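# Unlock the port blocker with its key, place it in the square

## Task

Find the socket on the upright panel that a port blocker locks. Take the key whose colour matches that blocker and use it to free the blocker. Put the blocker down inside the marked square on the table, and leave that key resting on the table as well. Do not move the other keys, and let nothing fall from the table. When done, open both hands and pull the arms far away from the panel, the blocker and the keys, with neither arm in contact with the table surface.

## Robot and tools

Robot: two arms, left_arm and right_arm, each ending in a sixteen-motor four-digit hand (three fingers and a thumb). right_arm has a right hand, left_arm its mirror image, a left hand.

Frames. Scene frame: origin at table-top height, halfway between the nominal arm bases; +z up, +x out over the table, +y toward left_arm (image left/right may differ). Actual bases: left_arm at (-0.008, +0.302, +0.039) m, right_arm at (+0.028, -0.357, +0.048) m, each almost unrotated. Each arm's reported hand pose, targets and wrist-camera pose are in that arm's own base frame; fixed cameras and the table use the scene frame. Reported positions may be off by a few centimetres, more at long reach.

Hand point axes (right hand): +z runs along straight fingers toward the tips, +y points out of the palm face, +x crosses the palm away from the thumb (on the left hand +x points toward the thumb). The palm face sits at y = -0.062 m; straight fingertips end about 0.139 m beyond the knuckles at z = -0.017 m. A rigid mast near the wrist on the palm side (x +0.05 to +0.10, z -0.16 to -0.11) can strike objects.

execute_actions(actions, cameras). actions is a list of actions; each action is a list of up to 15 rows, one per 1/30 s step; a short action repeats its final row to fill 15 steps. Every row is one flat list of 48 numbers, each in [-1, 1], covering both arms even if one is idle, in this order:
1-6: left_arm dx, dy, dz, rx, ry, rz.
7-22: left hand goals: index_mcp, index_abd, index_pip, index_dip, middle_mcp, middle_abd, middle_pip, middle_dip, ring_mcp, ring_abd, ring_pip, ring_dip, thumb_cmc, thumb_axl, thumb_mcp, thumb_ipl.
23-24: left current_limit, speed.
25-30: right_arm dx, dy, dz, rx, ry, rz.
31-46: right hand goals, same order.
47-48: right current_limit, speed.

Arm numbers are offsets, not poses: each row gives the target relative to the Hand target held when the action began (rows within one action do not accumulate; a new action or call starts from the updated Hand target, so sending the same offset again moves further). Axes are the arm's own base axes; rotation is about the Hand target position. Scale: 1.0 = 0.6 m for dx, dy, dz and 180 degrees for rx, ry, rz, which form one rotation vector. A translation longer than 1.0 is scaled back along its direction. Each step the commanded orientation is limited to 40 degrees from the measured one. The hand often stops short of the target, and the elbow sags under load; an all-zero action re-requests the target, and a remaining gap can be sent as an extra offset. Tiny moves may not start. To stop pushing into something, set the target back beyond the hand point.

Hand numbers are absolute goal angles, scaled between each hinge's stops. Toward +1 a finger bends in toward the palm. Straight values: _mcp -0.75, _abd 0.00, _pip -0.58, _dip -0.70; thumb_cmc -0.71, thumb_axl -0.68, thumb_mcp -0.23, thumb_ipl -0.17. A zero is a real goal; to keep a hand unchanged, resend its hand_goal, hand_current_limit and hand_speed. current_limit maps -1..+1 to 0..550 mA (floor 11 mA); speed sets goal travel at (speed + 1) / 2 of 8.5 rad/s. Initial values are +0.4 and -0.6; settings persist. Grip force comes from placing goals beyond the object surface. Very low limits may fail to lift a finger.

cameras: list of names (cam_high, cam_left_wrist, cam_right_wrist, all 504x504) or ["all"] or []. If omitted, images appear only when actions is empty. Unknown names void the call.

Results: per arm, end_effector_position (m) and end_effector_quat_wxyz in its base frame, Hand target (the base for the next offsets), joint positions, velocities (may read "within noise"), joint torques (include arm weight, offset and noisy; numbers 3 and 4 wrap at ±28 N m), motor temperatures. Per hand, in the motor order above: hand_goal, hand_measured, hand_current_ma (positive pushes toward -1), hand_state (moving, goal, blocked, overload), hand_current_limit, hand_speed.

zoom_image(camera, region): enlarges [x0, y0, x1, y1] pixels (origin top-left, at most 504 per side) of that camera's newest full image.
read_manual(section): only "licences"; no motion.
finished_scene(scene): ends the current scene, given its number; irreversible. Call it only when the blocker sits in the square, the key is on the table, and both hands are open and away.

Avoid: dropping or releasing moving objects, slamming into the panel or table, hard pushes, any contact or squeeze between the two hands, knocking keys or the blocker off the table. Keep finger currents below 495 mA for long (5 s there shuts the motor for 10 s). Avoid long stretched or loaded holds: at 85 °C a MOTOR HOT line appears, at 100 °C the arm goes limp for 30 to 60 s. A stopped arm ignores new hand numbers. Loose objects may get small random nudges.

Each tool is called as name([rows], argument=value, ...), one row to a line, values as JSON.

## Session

execute_actions(actions=[])

Scene clock: 0.00 s.
left_arm: end_effector_position=(+0.6402, -0.3967, +0.2511) hand_goal=(-0.754, +0.000, -0.576, -0.696, -0.754, +0.000, -0.576, -0.696, -0.754, +0.000, -0.576, -0.696, -0.714, -0.678, -0.226, -0.168) hand_measured=(-0.754, +0.000, -0.576, -0.696, -0.754, +0.000, -0.576, -0.696, -0.754, +0.000, -0.576, -0.696, -0.714, -0.678, -0.226, -0.168) hand_current_ma=(+0, +0, +0, +0, +0, +0, +0, +0, +0, +0, +0, +0, +0, +0, +0, +0) hand_state=(goal, goal, goal, goal, goal, goal, goal, goal, goal, goal, goal, goal, goal, goal, goal, goal) hand_current_limit=0.40 hand_speed=-0.60 end_effector_quat_wxyz=(+0.554, +0.430, +0.648, +0.296) | right_arm: end_effector_position=(+0.6240, -0.0657, +0.1362) hand_goal=(-0.754, +0.000, -0.576, -0.696, -0.754, +0.000, -0.576, -0.696, -0.754, +0.000, -0.576, -0.696, -0.714, -0.678, -0.226, -0.168) hand_measured=(-0.754, +0.000, -0.576, -0.696, -0.754, +0.000, -0.576, -0.696, -0.754, +0.000, -0.576, -0.696, -0.714, -0.678, -0.226, -0.168) hand_current_ma=(+0, +0, +0, +0, +0, +0, +0, +0, +0, +0, +0, +0, +0, +0, +0, +0) hand_state=(goal, goal, goal, goal, goal, goal, goal, goal, goal, goal, goal, goal, goal, goal, goal, goal) hand_current_limit=0.40 hand_speed=-0.60 end_effector_quat_wxyz=(+0.158, +0.404, +0.900, -0.046)
Joint positions: left_arm=[-0.77 1.985 1.419 0.298 -0.657 -0.661] | right_arm=[-0.137 1.684 1.313 -0.917 0.175 -0.89]
Joint velocities: within noise
Joint torques (N m): no reading
Motor temperatures (°C): left_arm=[23 26 32 24 24 25] | right_arm=[23 26 29 24 26 25]
Heat: left arm: hottest elbow 32 °C; right arm: hottest elbow 29 °C.
Hand target: left_arm +0.6441, -0.4006, +0.2548; +0.560, +0.426, +0.647, +0.295 | right_arm +0.6314, -0.0667, +0.1399; +0.163, +0.404, +0.899, -0.044

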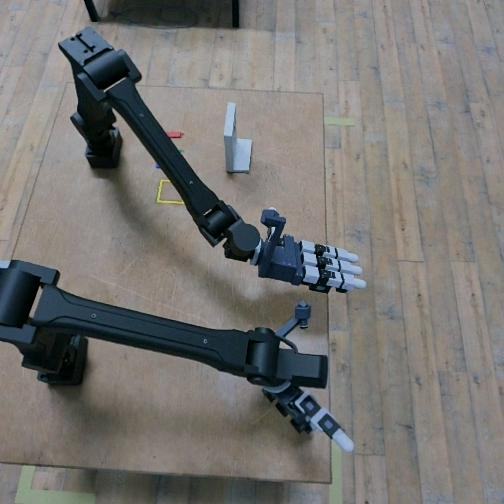

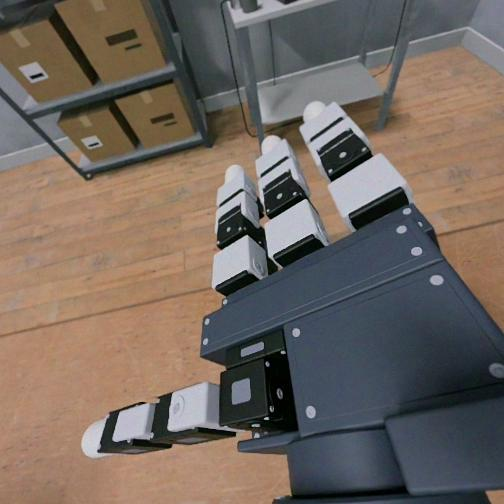

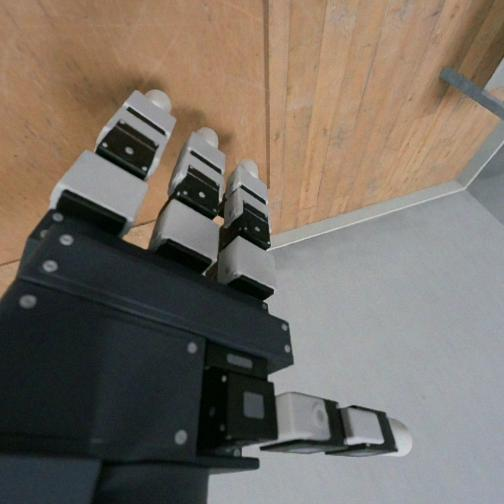

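execute_actions([
  [[-0.1,0.08,0.06,0.0308,0.0768,-0.0145,-0.754,0,-0.576,-0.696,-0.754,0,-0.576,-0.696,-0.754,0,-0.576,-0.696,-0.714,-0.678,-0.226,-0.168,0.4,-0.6,0,0,0.02,0,0,0,-0.754,0,-0.576,-0.696,-0.754,0,-0.576,-0.696,-0.754,0,-0.576,-0.696,-0.714,-0.678,-0.226,-0.168,0.4,-0.6]],
  [[-0.1,0.11,0.04,0.0308,0.0768,-0.0145,-0.754,0,-0.576,-0.696,-0.754,0,-0.576,-0.696,-0.754,0,-0.576,-0.696,-0.714,-0.678,-0.226,-0.168,0.4,-0.6,0,0,0,0,0,0,-0.754,0,-0.576,-0.696,-0.754,0,-0.576,-0.696,-0.754,0,-0.576,-0.696,-0.714,-0.678,-0.226,-0.168,0.4,-0.6]],
  [[-0.1,0.11,0.02,0.0308,0.0768,-0.0145,-0.754,0,-0.576,-0.696,-0.754,0,-0.576,-0.696,-0.754,0,-0.576,-0.696,-0.714,-0.678,-0.226,-0.168,0.4,-0.6,0,0,0,0,0,0,-0.754,0,-0.576,-0.696,-0.754,0,-0.576,-0.696,-0.754,0,-0.576,-0.696,-0.714,-0.678,-0.226,-0.168,0.4,-0.6]],
  [[-0.1,0.11,0,0.0308,0.0768,-0.0145,-0.754,0,-0.576,-0.696,-0.754,0,-0.576,-0.696,-0.754,0,-0.576,-0.696,-0.714,-0.678,-0.226,-0.168,0.4,-0.6,0,0,0,0,0,0,-0.754,0,-0.576,-0.696,-0.754,0,-0.576,-0.696,-0.754,0,-0.576,-0.696,-0.714,-0.678,-0.226,-0.168,0.4,-0.6]],
], cameras=["all"])

Scene clock: 26.73 s.
left_arm: end_effector_position=(+0.3974, -0.1532, +0.3143) hand_goal=(-0.754, +0.000, -0.576, -0.696, -0.754, +0.000, -0.576, -0.696, -0.754, +0.000, -0.576, -0.696, -0.714, -0.678, -0.226, -0.168) hand_measured=(-0.758, +0.000, -0.576, -0.696, -0.758, +0.000, -0.576, -0.696, -0.758, +0.000, -0.576, -0.696, -0.720, -0.678, -0.224, -0.168) hand_current_ma=(-5, +0, +0, +0, -5, +0, +0, +0, -4, +0, +0, +0, -8, +0, +3, +0) hand_state=(goal, goal, goal, goal, goal, goal, goal, goal, goal, goal, goal, goal, goal, goal, goal, goal) hand_current_limit=0.40 hand_speed=-0.60 end_effector_quat_wxyz=(+0.128, +0.664, +0.725, +0.129) | right_arm: end_effector_position=(+0.6201, -0.0652, +0.1338) hand_goal=(-0.754, +0.000, -0.576, -0.696, -0.754, +0.000, -0.576, -0.696, -0.754, +0.000, -0.576, -0.696, -0.714, -0.678, -0.226, -0.168) hand_measured=(-0.754, +0.000, -0.576, -0.696, -0.754, +0.000, -0.576, -0.696, -0.754, +0.000, -0.576, -0.696, -0.714, -0.678, -0.224, -0.168) hand_current_ma=(+0, +0, +0, +0, +0, +0, +0, +0, +0, +0, +0, +0, +0, +0, +1, +0) hand_state=(goal, goal, goal, goal, goal, goal, goal, goal, goal, goal, goal, goal, goal, goal, goal, goal) hand_current_limit=0.40 hand_speed=-0.60 end_effector_quat_wxyz=(+0.150, +0.404, +0.901, -0.048)
Joint positions: left_arm=[-0.623 1.113 1.157 -1.323 -0.224 -0.678] | right_arm=[-0.137 1.684 1.313 -0.935 0.175 -0.89]
Joint torques (N m): left_arm=[0.79 -3.96 12.68 0.31 -0.36 0.08] | right_arm=[-0.91 -12.04 11 0.66 0.12 0.03]
Heat: left arm: hottest elbow 34 °C; right arm: hottest elbow 31 °C.
Hand target: left_arm +0.4041, -0.1548, +0.3269; +0.133, +0.663, +0.725, +0.129 | right_arm +0.6313, -0.0667, +0.1518; +0.163, +0.404, +0.899, -0.044
Off the commanded pose: left_arm 0.014 m, 1 deg | right_arm 0.021 m, 2 deg.

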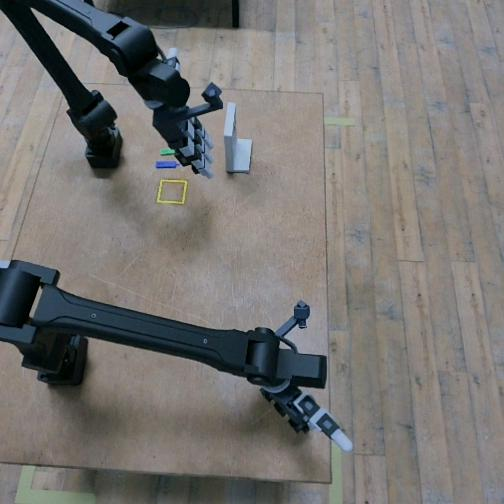

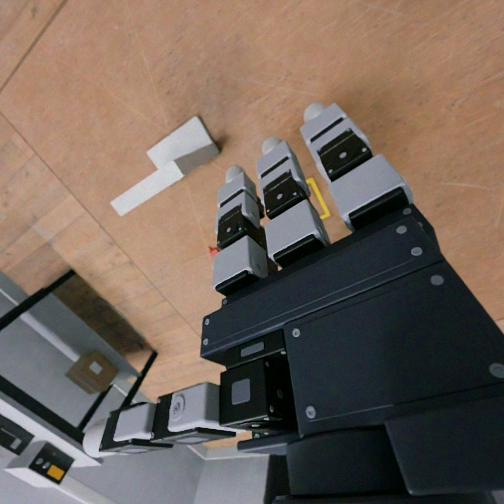

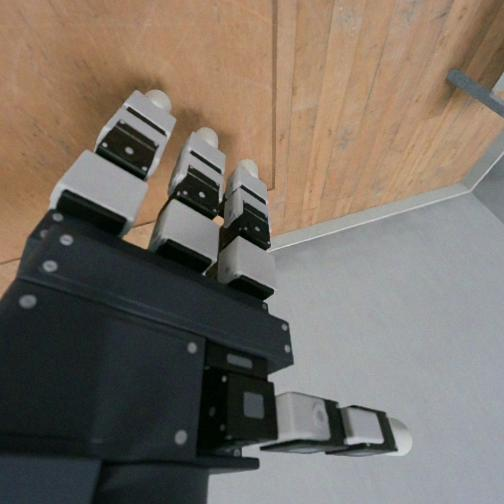

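zoom_image(camera="cam_high", region=[140, 90, 270, 220])

Scaled by 3.877 from the camera's 504x504 image, which has a finer 720x720 frame.

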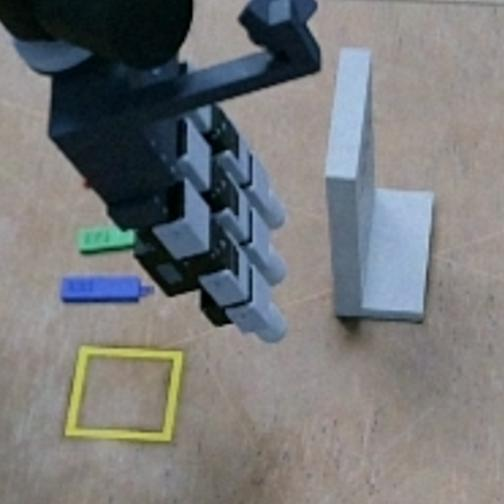

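execute_actions(actions=[], cameras=["all"])

Scene clock: 82.33 s.
left_arm: end_effector_position=(+0.3974, -0.1533, +0.3143) hand_goal=(-0.754, +0.000, -0.576, -0.696, -0.754, +0.000, -0.576, -0.696, -0.754, +0.000, -0.576, -0.696, -0.714, -0.678, -0.226, -0.168) hand_measured=(-0.758, +0.000, -0.576, -0.696, -0.758, +0.000, -0.576, -0.696, -0.758, +0.000, -0.576, -0.696, -0.720, -0.678, -0.224, -0.168) hand_current_ma=(-5, +0, +0, +0, -5, +0, +0, +0, -4, +0, +0, +0, -8, +0, +3, +0) hand_state=(goal, goal, goal, goal, goal, goal, goal, goal, goal, goal, goal, goal, goal, goal, goal, goal) hand_current_limit=0.40 hand_speed=-0.60 end_effector_quat_wxyz=(+0.128, +0.664, +0.725, +0.129) | right_arm: end_effector_position=(+0.6201, -0.0652, +0.1338) hand_goal=(-0.754, +0.000, -0.576, -0.696, -0.754, +0.000, -0.576, -0.696, -0.754, +0.000, -0.576, -0.696, -0.714, -0.678, -0.226, -0.168) hand_measured=(-0.754, +0.000, -0.576, -0.696, -0.754, +0.000, -0.576, -0.696, -0.754, +0.000, -0.576, -0.696, -0.714, -0.678, -0.224, -0.168) hand_current_ma=(+0, +0, +0, +0, +0, +0, +0, +0, +0, +0, +0, +0, +0, +0, +1, +0) hand_state=(goal, goal, goal, goal, goal, goal, goal, goal, goal, goal, goal, goal, goal, goal, goal, goal) hand_current_limit=0.40 hand_speed=-0.60 end_effector_quat_wxyz=(+0.150, +0.404, +0.901, -0.048)
Joint positions: left_arm=[-0.623 1.113 1.157 -1.323 -0.224 -0.677] | right_arm=[-0.137 1.684 1.313 -0.935 0.175 -0.89]
Joint velocities: within noise
Joint torques (N m): left_arm=[0.79 -3.96 12.75 0.28 -0.36 0.06] | right_arm=[-0.97 -12.16 10.97 0.64 0.12 0.03]
Motor temperatures (°C): left_arm=[23 27 44 24 25 25] | right_arm=[23 29 34 24 26 25]
Heat: left arm: hottest elbow 44 °C; right arm: hottest elbow 34 °C.
Hand target: left_arm +0.4041, -0.1548, +0.3269; +0.133, +0.663, +0.725, +0.129 | right_arm +0.6313, -0.0667, +0.1518; +0.163, +0.404, +0.899, -0.044
Off the commanded pose: left_arm 0.014 m, 1 deg | right_arm 0.021 m, 2 deg.

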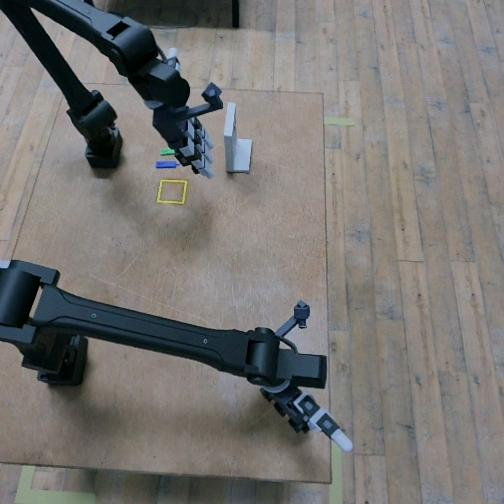

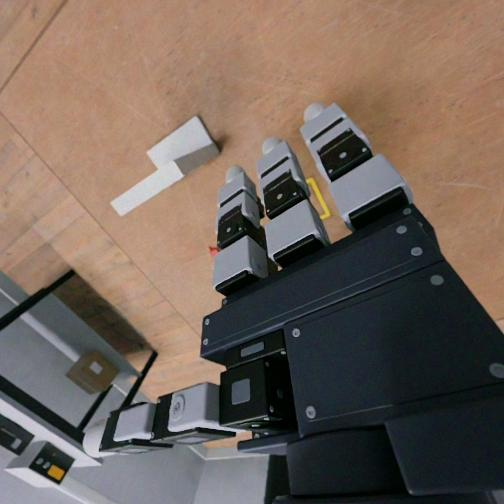

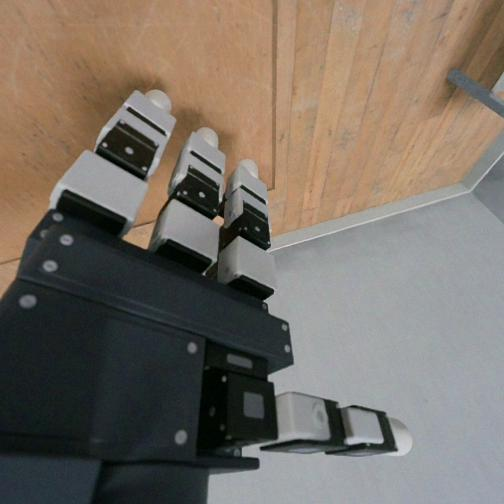

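execute_actions([
  [[-0.12,0.0,0.01,0,0,0,-0.754,0,-0.576,-0.696,-0.754,0,-0.576,-0.696,-0.754,0,-0.576,-0.696,-0.714,-0.678,-0.226,-0.168,0.4,-0.6,0,0,0,0,0,0,-0.754,0,-0.576,-0.696,-0.754,0,-0.576,-0.696,-0.754,0,-0.576,-0.696,-0.714,-0.678,-0.226,-0.168,0.4,-0.6]],
  [[-0.12,0.0,0.01,0,0,0,-0.754,0,-0.576,-0.696,-0.754,0,-0.576,-0.696,-0.754,0,-0.576,-0.696,-0.714,-0.678,-0.226,-0.168,0.4,-0.6,0,0,0,0,0,0,-0.754,0,-0.576,-0.696,-0.754,0,-0.576,-0.696,-0.754,0,-0.576,-0.696,-0.714,-0.678,-0.226,-0.168,0.4,-0.6]],
], cameras=["all"])

Scene clock: 92.07 s.
left_arm: end_effector_position=(+0.2632, -0.1546, +0.3422) hand_goal=(-0.754, +0.000, -0.576, -0.696, -0.754, +0.000, -0.576, -0.696, -0.754, +0.000, -0.576, -0.696, -0.714, -0.678, -0.226, -0.168) hand_measured=(-0.756, +0.000, -0.576, -0.696, -0.756, +0.000, -0.576, -0.696, -0.756, +0.000, -0.576, -0.696, -0.718, -0.678, -0.222, -0.168) hand_current_ma=(-2, +0, +0, +0, -2, +0, +0, +0, -2, +0, +0, +0, -5, +0, +4, +0) hand_state=(goal, goal, goal, goal, goal, goal, goal, goal, goal, goal, goal, goal, goal, goal, goal, goal) hand_current_limit=0.40 hand_speed=-0.60 end_effector_quat_wxyz=(+0.142, +0.662, +0.725, +0.127) | right_arm: end_effector_position=(+0.6201, -0.0652, +0.1338) hand_goal=(-0.754, +0.000, -0.576, -0.696, -0.754, +0.000, -0.576, -0.696, -0.754, +0.000, -0.576, -0.696, -0.714, -0.678, -0.226, -0.168) hand_measured=(-0.754, +0.000, -0.576, -0.696, -0.754, +0.000, -0.576, -0.696, -0.754, +0.000, -0.576, -0.696, -0.714, -0.678, -0.224, -0.168) hand_current_ma=(+0, +0, +0, +0, +0, +0, +0, +0, +0, +0, +0, +0, +0, +0, +1, +0) hand_state=(goal, goal, goal, goal, goal, goal, goal, goal, goal, goal, goal, goal, goal, goal, goal, goal) hand_current_limit=0.40 hand_speed=-0.60 end_effector_quat_wxyz=(+0.150, +0.404, +0.901, -0.048)
Joint positions: left_arm=[-0.985 0.875 1.086 -1.56 -0.314 -1.042] | right_arm=[-0.137 1.684 1.313 -0.935 0.175 -0.89]
Joint torques (N m): left_arm=[-0.85 -1.03 9.37 0.1 -0.72 -0.11] | right_arm=[-0.79 -12.04 10.96 0.64 0.12 0.03]
Heat: left arm: hottest elbow 45 °C; right arm: hottest elbow 34 °C.
Hand target: left_arm +0.2601, -0.1547, +0.3391; +0.133, +0.663, +0.725, +0.129 | right_arm +0.6313, -0.0667, +0.1518; +0.163, +0.404, +0.899, -0.044
Off the commanded pose: left_arm 0.004 m, 1 deg | right_arm 0.021 m, 2 deg.

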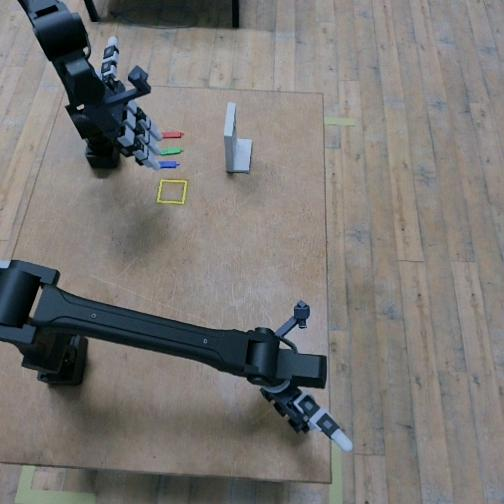

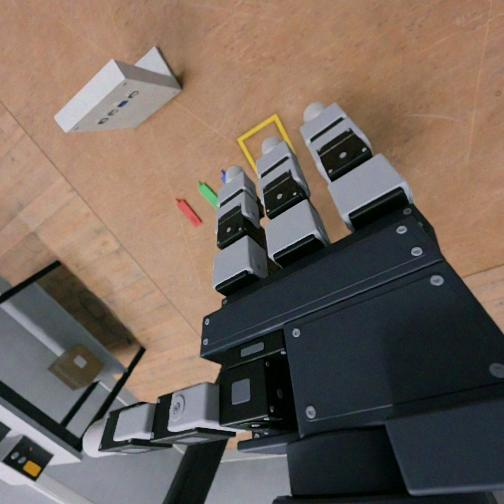

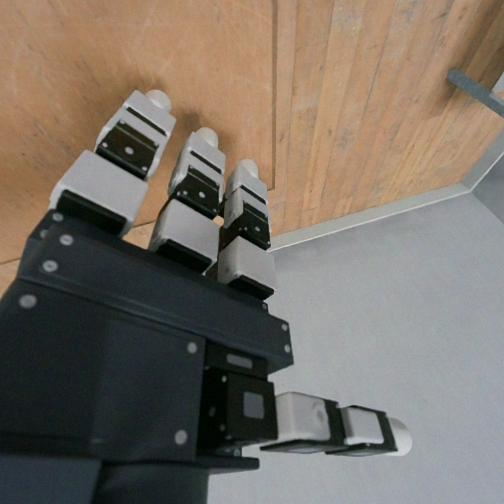

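zoom_image(camera="cam_left_wrist", region=[50, 40, 190, 140])

zoom_image(camera="cam_high", region=[150, 90, 270, 210])

Scaled by 3.600 from the camera's 504x504 image, which has a finer 720x720 frame.

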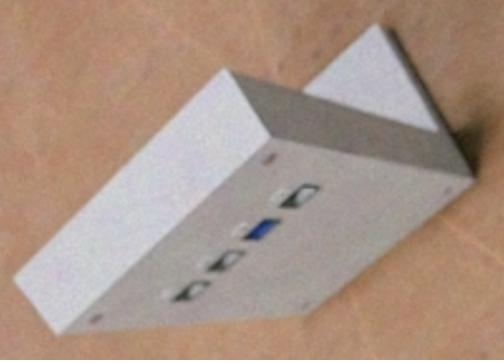

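Scaled by 4.200 from the camera's 504x504 image, which has a finer 720x720 frame.

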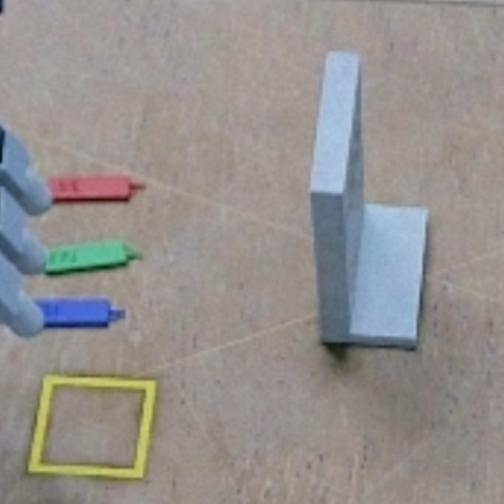

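zoom_image(camera="cam_high", region=[0, 60, 504, 504])

zoom_image(camera="cam_high", region=[280, 60, 380, 160])

zoom_image(camera="cam_high", region=[280, 404, 380, 504])

zoom_image(camera="cam_high", region=[20, 60, 120, 160])

zoom_image(camera="cam_high", region=[0, 160, 100, 260])

Scaled by 1.000.

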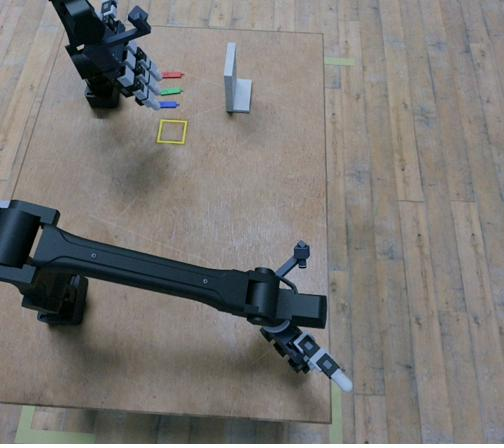

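Scaled by 5.040 from the camera's 504x504 image, which has a finer 720x720 frame.

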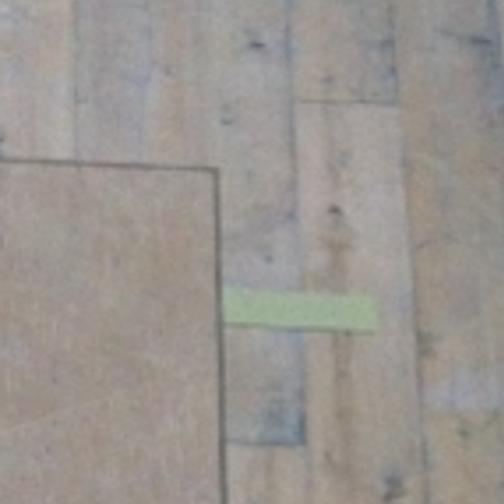

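Scaled by 5.040 from the camera's 504x504 image, which has a finer 720x720 frame.

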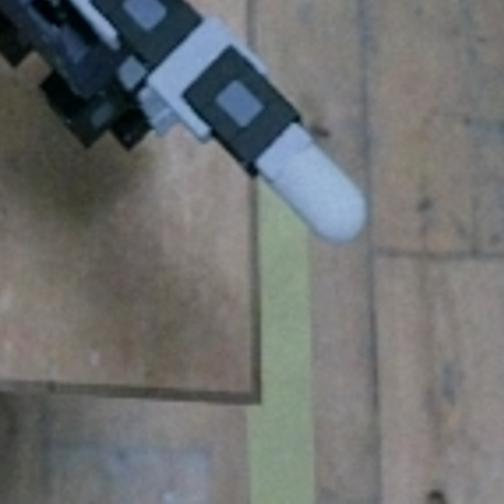

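Scaled by 5.040 from the camera's 504x504 image, which has a finer 720x720 frame.

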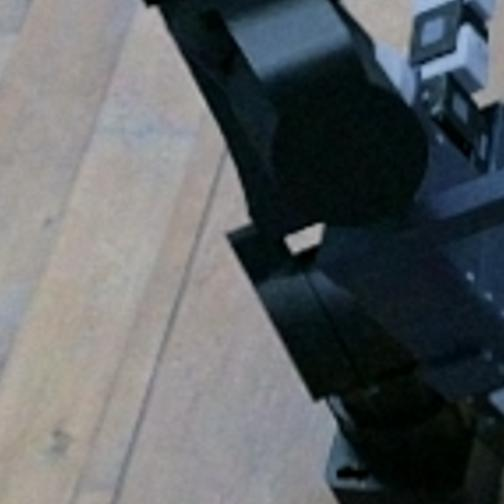

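Scaled by 5.040 from the camera's 504x504 image, which has a finer 720x720 frame.

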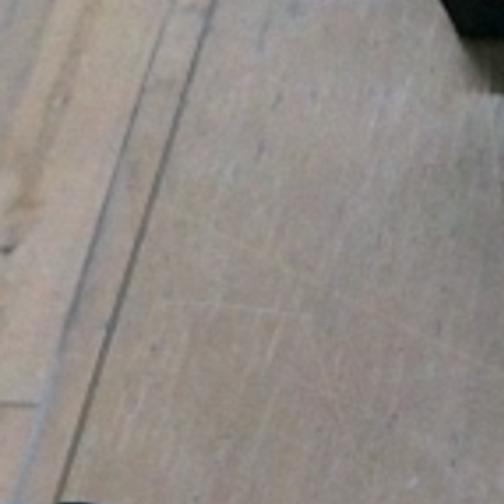

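zoom_image(camera="cam_high", region=[215, 95, 265, 145])

zoom_image(camera="cam_high", region=[215, 130, 265, 180])

zoom_image(camera="cam_high", region=[150, 120, 200, 170])

zoom_image(camera="cam_high", region=[150, 160, 200, 210])

Scaled by 10.080 from the camera's 504x504 image, which has a finer 720x720 frame.

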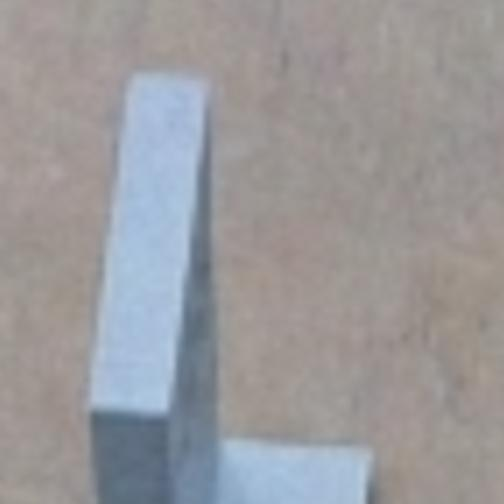

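Scaled by 10.080 from the camera's 504x504 image, which has a finer 720x720 frame.

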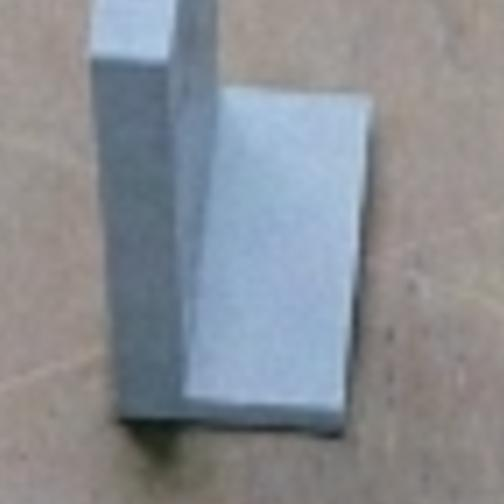

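Scaled by 10.080 from the camera's 504x504 image, which has a finer 720x720 frame.

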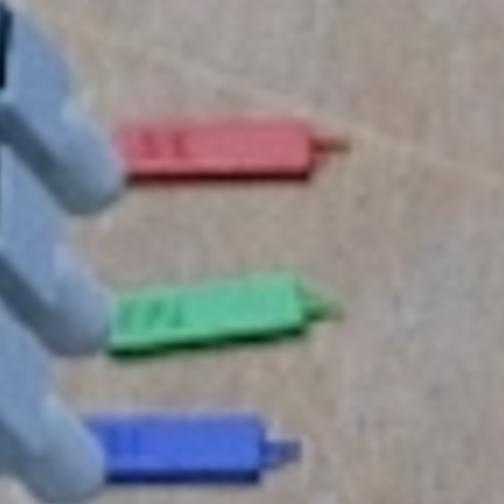

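Scaled by 10.080 from the camera's 504x504 image, which has a finer 720x720 frame.

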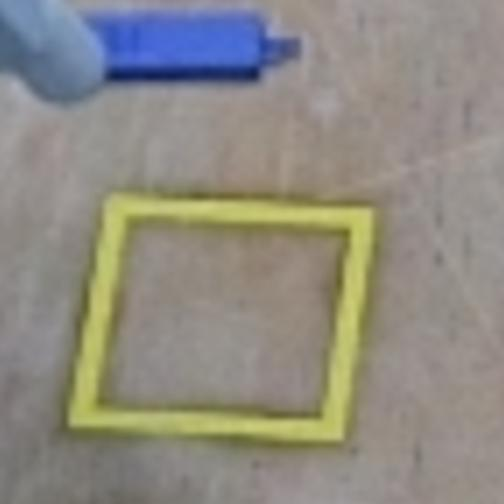

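execute_actions([
  [[-0.0467,0.158,-0.1,0,0,-0.017,-0.754,-0.15,-0.781,0.97,-0.754,0.15,-0.781,0.97,0.34,0.12,0.66,0.03,-0.714,-0.678,0.35,0.35,0.4,-0.6,0,0,0,0,0,0,-0.754,0,-0.576,-0.696,-0.754,0,-0.576,-0.696,-0.754,0,-0.576,-0.696,-0.714,-0.678,-0.226,-0.168,0.4,-0.6]],
  [[0,0,-0.1,0,0,0,-0.754,-0.15,-0.781,0.97,-0.754,0.15,-0.781,0.97,0.34,0.12,0.66,0.03,-0.714,-0.678,0.35,0.35,0.4,-0.6,0,0,0,0,0,0,-0.754,0,-0.576,-0.696,-0.754,0,-0.576,-0.696,-0.754,0,-0.576,-0.696,-0.714,-0.678,-0.226,-0.168,0.4,-0.6]],
], cameras=["all"])

Scene clock: 228.10 s.
left_arm: end_effector_position=(+0.2300, -0.0598, +0.2169) hand_goal=(-0.754, -0.150, -0.782, +0.970, -0.754, +0.150, -0.782, +0.970, +0.340, +0.120, +0.660, +0.030, -0.714, -0.678, +0.350, +0.350) hand_measured=(-0.756, -0.148, -0.780, +0.966, -0.756, +0.146, -0.780, +0.966, +0.324, +0.116, +0.658, +0.028, -0.718, -0.678, +0.350, +0.348) hand_current_ma=(-2, +2, +2, -3, -2, -3, +2, -3, -29, -2, -2, -2, -4, +0, +0, -3) hand_state=(goal, goal, goal, goal, goal, goal, goal, goal, goal, goal, goal, goal, goal, goal, goal, goal) hand_current_limit=0.40 hand_speed=-0.60 end_effector_quat_wxyz=(+0.125, +0.685, +0.707, +0.126) | right_arm: end_effector_position=(+0.6201, -0.0652, +0.1338) hand_goal=(-0.754, +0.000, -0.576, -0.696, -0.754, +0.000, -0.576, -0.696, -0.754, +0.000, -0.576, -0.696, -0.714, -0.678, -0.226, -0.168) hand_measured=(-0.754, +0.000, -0.576, -0.696, -0.754, +0.000, -0.576, -0.696, -0.754, +0.000, -0.576, -0.696, -0.714, -0.678, -0.224, -0.168) hand_current_ma=(+0, +0, +0, +0, +0, +0, +0, +0, +0, +0, +0, +0, +0, +0, +1, +0) hand_state=(goal, goal, goal, goal, goal, goal, goal, goal, goal, goal, goal, goal, goal, goal, goal, goal) hand_current_limit=0.40 hand_speed=-0.60 end_effector_quat_wxyz=(+0.150, +0.404, +0.901, -0.048)
Joint positions: left_arm=[-0.758 0.519 0.634 -1.427 -0.248 -0.757] | right_arm=[-0.137 1.684 1.313 -0.935 0.175 -0.89]
Joint torques (N m): left_arm=[0.85 1.32 9.66 1.5 -0.41 0.02] | right_arm=[-0.97 -12.04 10.99 0.65 0.12 0.03]
Motor temperatures (°C): left_arm=[23 26 39 24 25 25] | right_arm=[23 30 36 24 26 24]
Heat: left arm: hottest elbow 39 °C; right arm: hottest elbow 36 °C.
Hand target: left_arm +0.2321, -0.0599, +0.2190; +0.136, +0.682, +0.707, +0.126 | right_arm +0.6313, -0.0667, +0.1518; +0.163, +0.404, +0.899, -0.044
Off the commanded pose: left_arm 0.003 m, 1 deg | right_arm 0.021 m, 2 deg.

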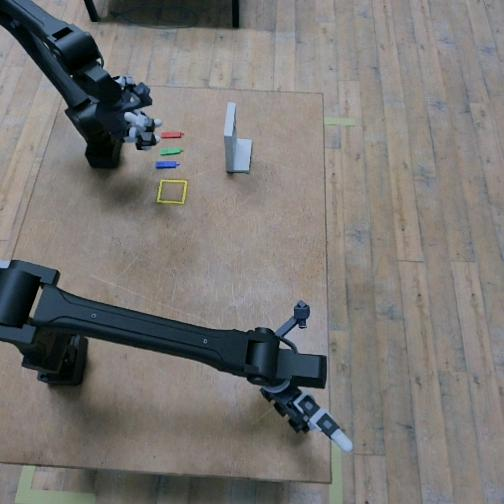

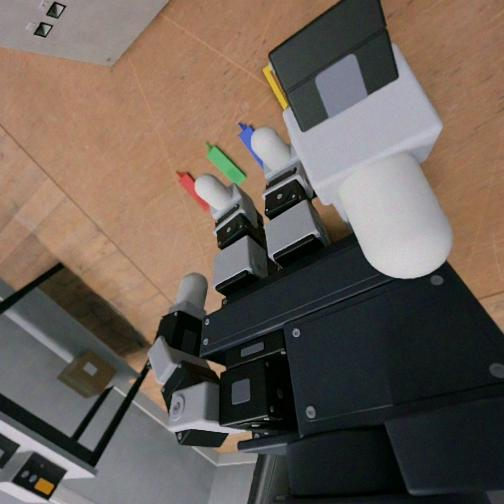

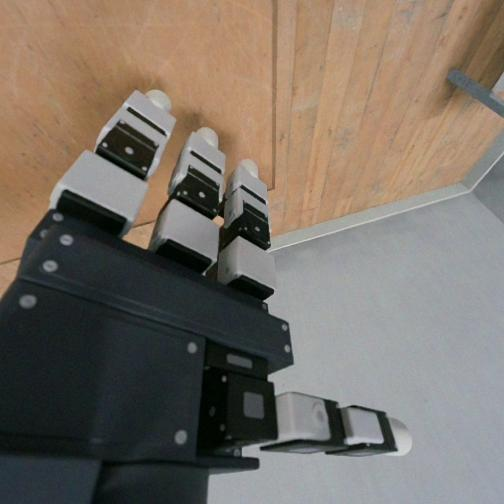

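execute_actions([
  [[0,0,-0.1,0,0,0,-0.754,-0.15,-0.781,0.97,-0.754,0.15,-0.781,0.97,0.34,0.12,0.66,0.03,-0.714,-0.678,0.35,0.35,0.4,-0.6,0,0,0,0,0,0,-0.754,0,-0.576,-0.696,-0.754,0,-0.576,-0.696,-0.754,0,-0.576,-0.696,-0.714,-0.678,-0.226,-0.168,0.4,-0.6]],
  [[0,0,-0.05,0,0,0,-0.754,-0.15,-0.781,0.97,-0.754,0.15,-0.781,0.97,0.34,0.12,0.66,0.03,-0.714,-0.678,0.35,0.35,0.4,-0.6,0,0,0,0,0,0,-0.754,0,-0.576,-0.696,-0.754,0,-0.576,-0.696,-0.754,0,-0.576,-0.696,-0.714,-0.678,-0.226,-0.168,0.4,-0.6]],
], cameras=["all"])

zoom_image(camera="cam_high", region=[120, 110, 220, 210])

zoom_image(camera="cam_left_wrist", region=[140, 40, 340, 240])

Scene clock: 241.70 s.
left_arm: end_effector_position=(+0.2298, -0.0598, +0.1315) hand_goal=(-0.754, -0.150, -0.782, +0.970, -0.754, +0.150, -0.782, +0.970, +0.340, +0.120, +0.660, +0.030, -0.714, -0.678, +0.350, +0.350) hand_measured=(-0.756, -0.148, -0.780, +0.968, -0.756, +0.146, -0.780, +0.966, +0.328, +0.116, +0.658, +0.028, -0.718, -0.678, +0.350, +0.348) hand_current_ma=(-2, +2, +2, -3, -2, -2, +2, -3, -22, -2, -2, -2, -4, +0, +0, -3) hand_state=(goal, goal, goal, goal, goal, goal, goal, goal, goal, goal, goal, goal, goal, goal, goal, goal) hand_current_limit=0.40 hand_speed=-0.60 end_effector_quat_wxyz=(+0.135, +0.683, +0.706, +0.126) | right_arm: end_effector_position=(+0.6201, -0.0652, +0.1338) hand_goal=(-0.754, +0.000, -0.576, -0.696, -0.754, +0.000, -0.576, -0.696, -0.754, +0.000, -0.576, -0.696, -0.714, -0.678, -0.226, -0.168) hand_measured=(-0.754, +0.000, -0.576, -0.696, -0.754, +0.000, -0.576, -0.696, -0.754, +0.000, -0.576, -0.696, -0.714, -0.678, -0.224, -0.168) hand_current_ma=(+0, +0, +0, +0, +0, +0, +0, +0, +0, +0, +0, +0, +0, +0, +1, +0) hand_state=(goal, goal, goal, goal, goal, goal, goal, goal, goal, goal, goal, goal, goal, goal, goal, goal) hand_current_limit=0.40 hand_speed=-0.60 end_effector_quat_wxyz=(+0.150, +0.404, +0.901, -0.048)
Joint positions: left_arm=[-0.757 0.496 0.4 -1.193 -0.246 -0.755] | right_arm=[-0.137 1.684 1.313 -0.935 0.175 -0.89]
Joint torques (N m): left_arm=[0.85 2.73 9.5 1.57 -0.43 0.07] | right_arm=[-0.91 -12.16 10.97 0.65 0.13 0.03]
Heat: left arm: hottest elbow 39 °C; right arm: hottest elbow 36 °C.
Hand target: left_arm +0.2321, -0.0599, +0.1289; +0.136, +0.683, +0.707, +0.125 | right_arm +0.6313, -0.0667, +0.1518; +0.163, +0.404, +0.899, -0.044
Off the commanded pose: left_arm 0.003 m, 0 deg | right_arm 0.021 m, 2 deg.

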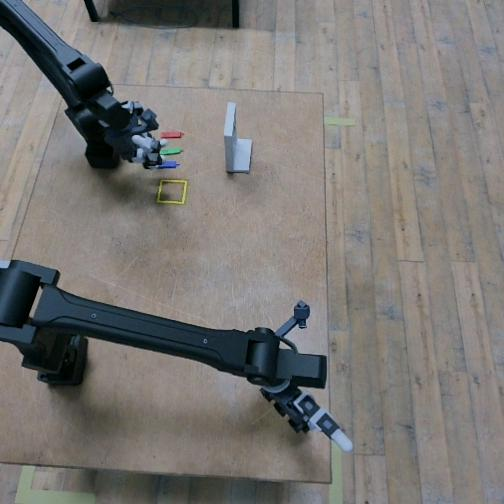

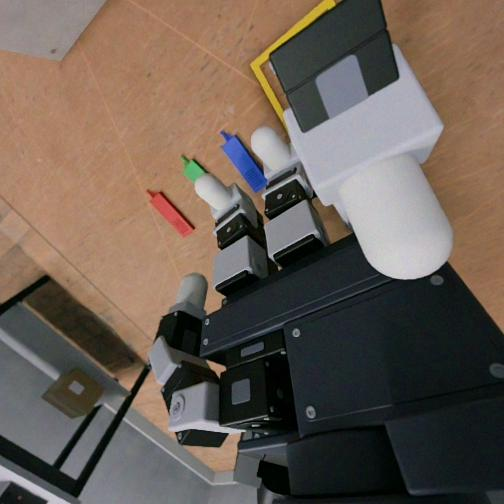

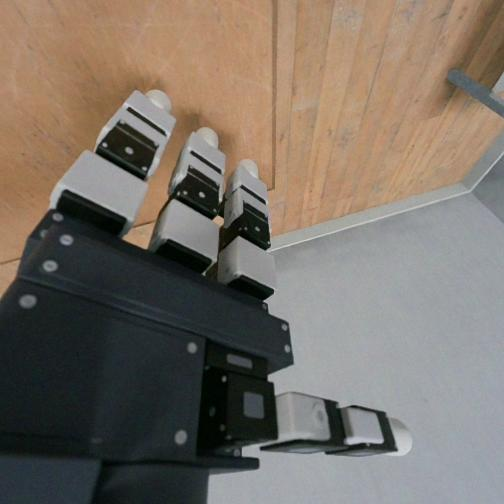

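Scaled by 5.040 from the camera's 504x504 image, which has a finer 720x720 frame.

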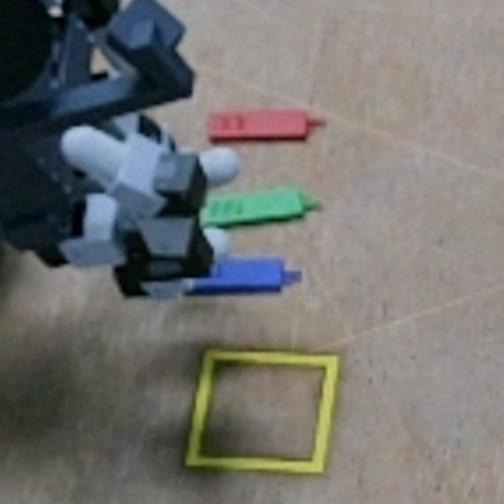

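Scaled by 2.520 from the camera's 504x504 image, which has a finer 720x720 frame.

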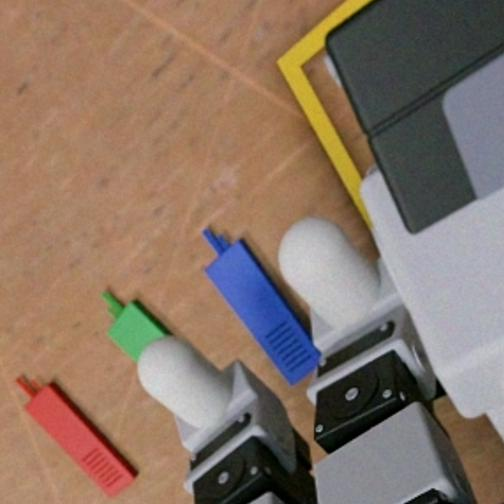

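execute_actions([
  [[0.003,0.022,-0.03,0,0,0,-0.754,-0.15,-0.781,0.97,-0.754,0.15,-0.781,0.97,0.34,0.12,0.66,0.03,-0.714,-0.678,0.35,0.35,0.4,-0.6,0,0,0,0,0,0,-0.754,0,-0.576,-0.696,-0.754,0,-0.576,-0.696,-0.754,0,-0.576,-0.696,-0.714,-0.678,-0.226,-0.168,0.4,-0.6]],
  [[0,0,-0.025,0,0,0,-0.754,-0.15,-0.781,0.97,-0.754,0.15,-0.781,0.97,0.34,0.12,0.66,0.03,-0.714,-0.678,0.35,0.35,0.4,-0.6,0,0,0,0,0,0,-0.754,0,-0.576,-0.696,-0.754,0,-0.576,-0.696,-0.754,0,-0.576,-0.696,-0.714,-0.678,-0.226,-0.168,0.4,-0.6]],
], cameras=["all"])

zoom_image(camera="cam_high", region=[120, 110, 220, 210])

zoom_image(camera="cam_left_wrist", region=[140, 40, 340, 240])

Scene clock: 272.33 s.
left_arm: end_effector_position=(+0.2322, -0.0471, +0.0982) hand_goal=(-0.754, -0.150, -0.782, +0.970, -0.754, +0.150, -0.782, +0.970, +0.340, +0.120, +0.660, +0.030, -0.714, -0.678, +0.350, +0.350) hand_measured=(-0.756, -0.148, -0.780, +0.968, -0.756, +0.146, -0.780, +0.966, +0.328, +0.116, +0.658, +0.028, -0.718, -0.678, +0.350, +0.348) hand_current_ma=(-2, +2, +2, -3, -2, -2, +2, -3, -22, -2, -2, -2, -4, +0, +0, -3) hand_state=(goal, goal, goal, goal, goal, goal, goal, goal, goal, goal, goal, goal, goal, goal, goal, goal) hand_current_limit=0.40 hand_speed=-0.60 end_effector_quat_wxyz=(+0.133, +0.684, +0.707, +0.125) | right_arm: end_effector_position=(+0.6201, -0.0652, +0.1338) hand_goal=(-0.754, +0.000, -0.576, -0.696, -0.754, +0.000, -0.576, -0.696, -0.754, +0.000, -0.576, -0.696, -0.714, -0.678, -0.226, -0.168) hand_measured=(-0.754, +0.000, -0.576, -0.696, -0.754, +0.000, -0.576, -0.696, -0.754, +0.000, -0.576, -0.696, -0.714, -0.678, -0.224, -0.168) hand_current_ma=(+0, +0, +0, +0, +0, +0, +0, +0, +0, +0, +0, +0, +0, +0, +1, +0) hand_state=(goal, goal, goal, goal, goal, goal, goal, goal, goal, goal, goal, goal, goal, goal, goal, goal) hand_current_limit=0.40 hand_speed=-0.60 end_effector_quat_wxyz=(+0.150, +0.404, +0.901, -0.048)
Joint positions: left_arm=[-0.663 0.485 0.31 -1.099 -0.219 -0.664] | right_arm=[-0.137 1.684 1.313 -0.935 0.175 -0.89]
Joint torques (N m): left_arm=[0.91 2.43 9.31 1.62 -0.36 0] | right_arm=[-0.79 -12.16 10.96 0.65 0.12 0.04]
Heat: left arm: hottest elbow 40 °C; right arm: hottest elbow 36 °C.
Hand target: left_arm +0.2339, -0.0467, +0.0959; +0.136, +0.683, +0.707, +0.125 | right_arm +0.6313, -0.0667, +0.1518; +0.163, +0.404, +0.899, -0.044
Off the commanded pose: left_arm 0.003 m, 0 deg | right_arm 0.021 m, 2 deg.

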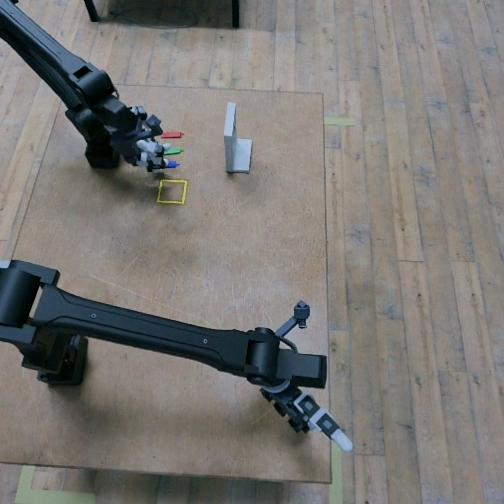

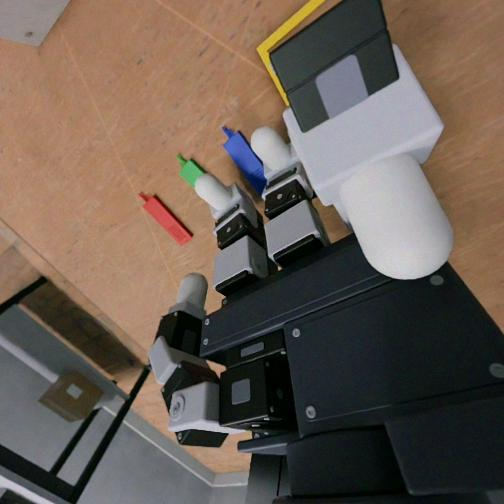

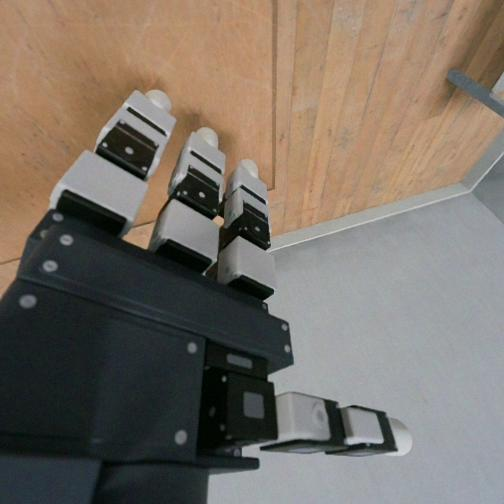

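Scaled by 5.040 from the camera's 504x504 image, which has a finer 720x720 frame.

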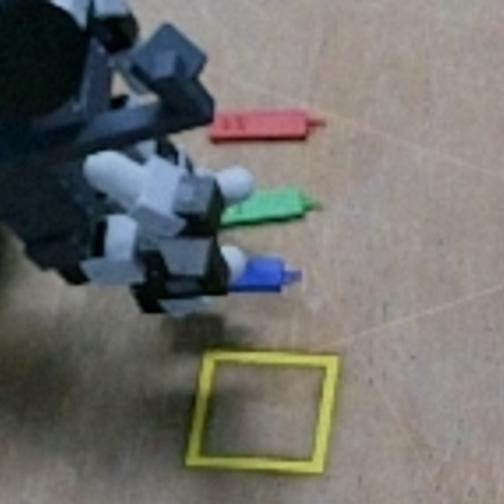

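Scaled by 2.520 from the camera's 504x504 image, which has a finer 720x720 frame.

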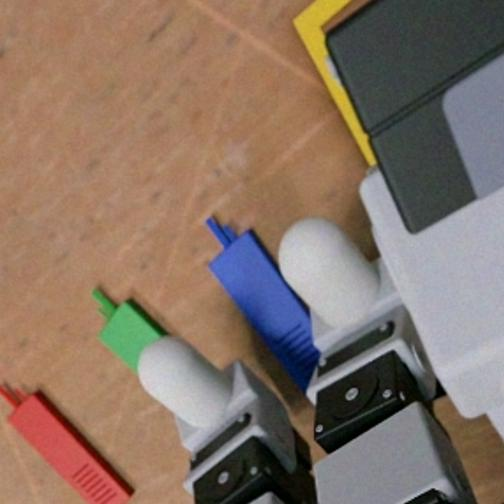

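execute_actions([
  [[0,0.0065,-0.0145,0,0,0,-0.754,-0.15,-0.781,0.97,-0.754,0.15,-0.781,0.97,0.34,0.12,0.66,0.03,-0.714,-0.678,0.35,0.35,0.4,-0.6,0,0,0,0,0,0,-0.754,0,-0.576,-0.696,-0.754,0,-0.576,-0.696,-0.754,0,-0.576,-0.696,-0.714,-0.678,-0.226,-0.168,0.4,-0.6]],
  [[0,0,-0.0145,0,0,0,-0.754,-0.15,-0.781,0.97,-0.754,0.15,-0.781,0.97,0.34,0.12,0.66,0.03,-0.714,-0.678,0.35,0.35,0.2,-0.6,0,0,0,0,0,0,-0.754,0,-0.576,-0.696,-0.754,0,-0.576,-0.696,-0.754,0,-0.576,-0.696,-0.714,-0.678,-0.226,-0.168,0.4,-0.6]],
], cameras=["cam_high","cam_left_wrist"])

zoom_image(camera="cam_high", region=[140, 130, 200, 190])

zoom_image(camera="cam_left_wrist", region=[190, 90, 290, 190])

Scene clock: 289.03 s.
left_arm: end_effector_position=(+0.2327, -0.0436, +0.0821) hand_goal=(-0.754, -0.150, -0.782, +0.970, -0.754, +0.150, -0.782, +0.970, +0.340, +0.120, +0.660, +0.030, -0.714, -0.678, +0.350, +0.350) hand_measured=(-0.756, -0.148, -0.780, +0.968, -0.756, +0.146, -0.780, +0.966, +0.328, +0.116, +0.658, +0.028, -0.718, -0.678, +0.350, +0.348) hand_current_ma=(-2, +2, +2, -3, -2, -2, +2, -3, -22, -2, -2, -2, -4, +0, +0, -3) hand_state=(goal, goal, goal, goal, goal, goal, goal, goal, goal, goal, goal, goal, goal, goal, goal, goal) hand_current_limit=0.20 hand_speed=-0.60 end_effector_quat_wxyz=(+0.136, +0.683, +0.706, +0.126) | right_arm: end_effector_position=(+0.6201, -0.0652, +0.1338) hand_goal=(-0.754, +0.000, -0.576, -0.696, -0.754, +0.000, -0.576, -0.696, -0.754, +0.000, -0.576, -0.696, -0.714, -0.678, -0.226, -0.168) hand_measured=(-0.754, +0.000, -0.576, -0.696, -0.754, +0.000, -0.576, -0.696, -0.754, +0.000, -0.576, -0.696, -0.714, -0.678, -0.224, -0.168) hand_current_ma=(+0, +0, +0, +0, +0, +0, +0, +0, +0, +0, +0, +0, +0, +0, +1, +0) hand_state=(goal, goal, goal, goal, goal, goal, goal, goal, goal, goal, goal, goal, goal, goal, goal, goal) hand_current_limit=0.40 hand_speed=-0.60 end_effector_quat_wxyz=(+0.150, +0.404, +0.901, -0.048)
Joint positions: left_arm=[-0.636 0.485 0.265 -1.043 -0.211 -0.637] | right_arm=[-0.137 1.684 1.313 -0.935 0.175 -0.89]
Joint torques (N m): left_arm=[0.85 2.84 9.18 1.62 -0.34 0.07] | right_arm=[-0.91 -12.1 10.96 0.62 0.12 0.04]
Heat: left arm: hottest elbow 40 °C; right arm: hottest elbow 36 °C.
Hand target: left_arm +0.2339, -0.0428, +0.0785; +0.136, +0.683, +0.707, +0.125 | right_arm +0.6313, -0.0667, +0.1518; +0.163, +0.404, +0.899, -0.044
Off the commanded pose: left_arm 0.004 m, 0 deg | right_arm 0.021 m, 2 deg.
Images, in order (width x height): cam_high 504x504, cam_left_wrist 504x504.

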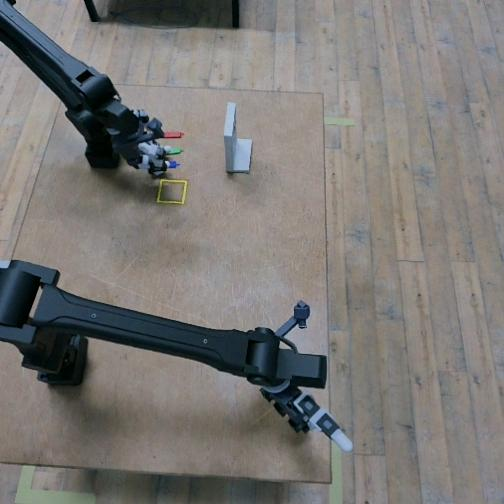

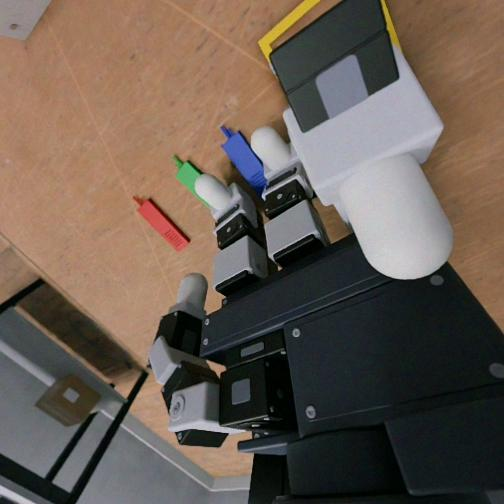

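Scaled by 8.400 from the camera's 504x504 image, which has a finer 720x720 frame.

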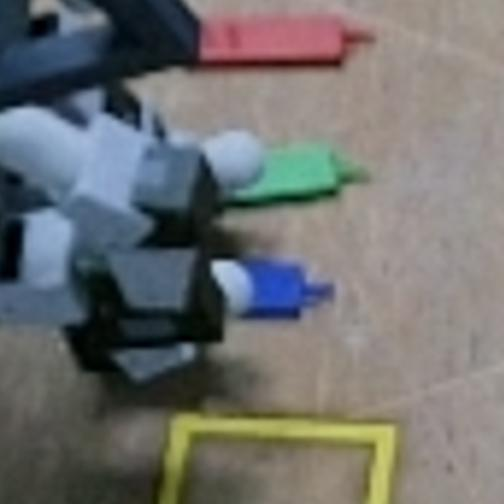

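Scaled by 5.040 from the camera's 504x504 image, which has a finer 720x720 frame.

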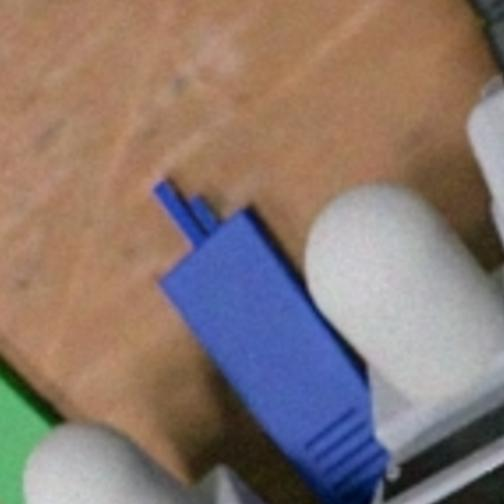

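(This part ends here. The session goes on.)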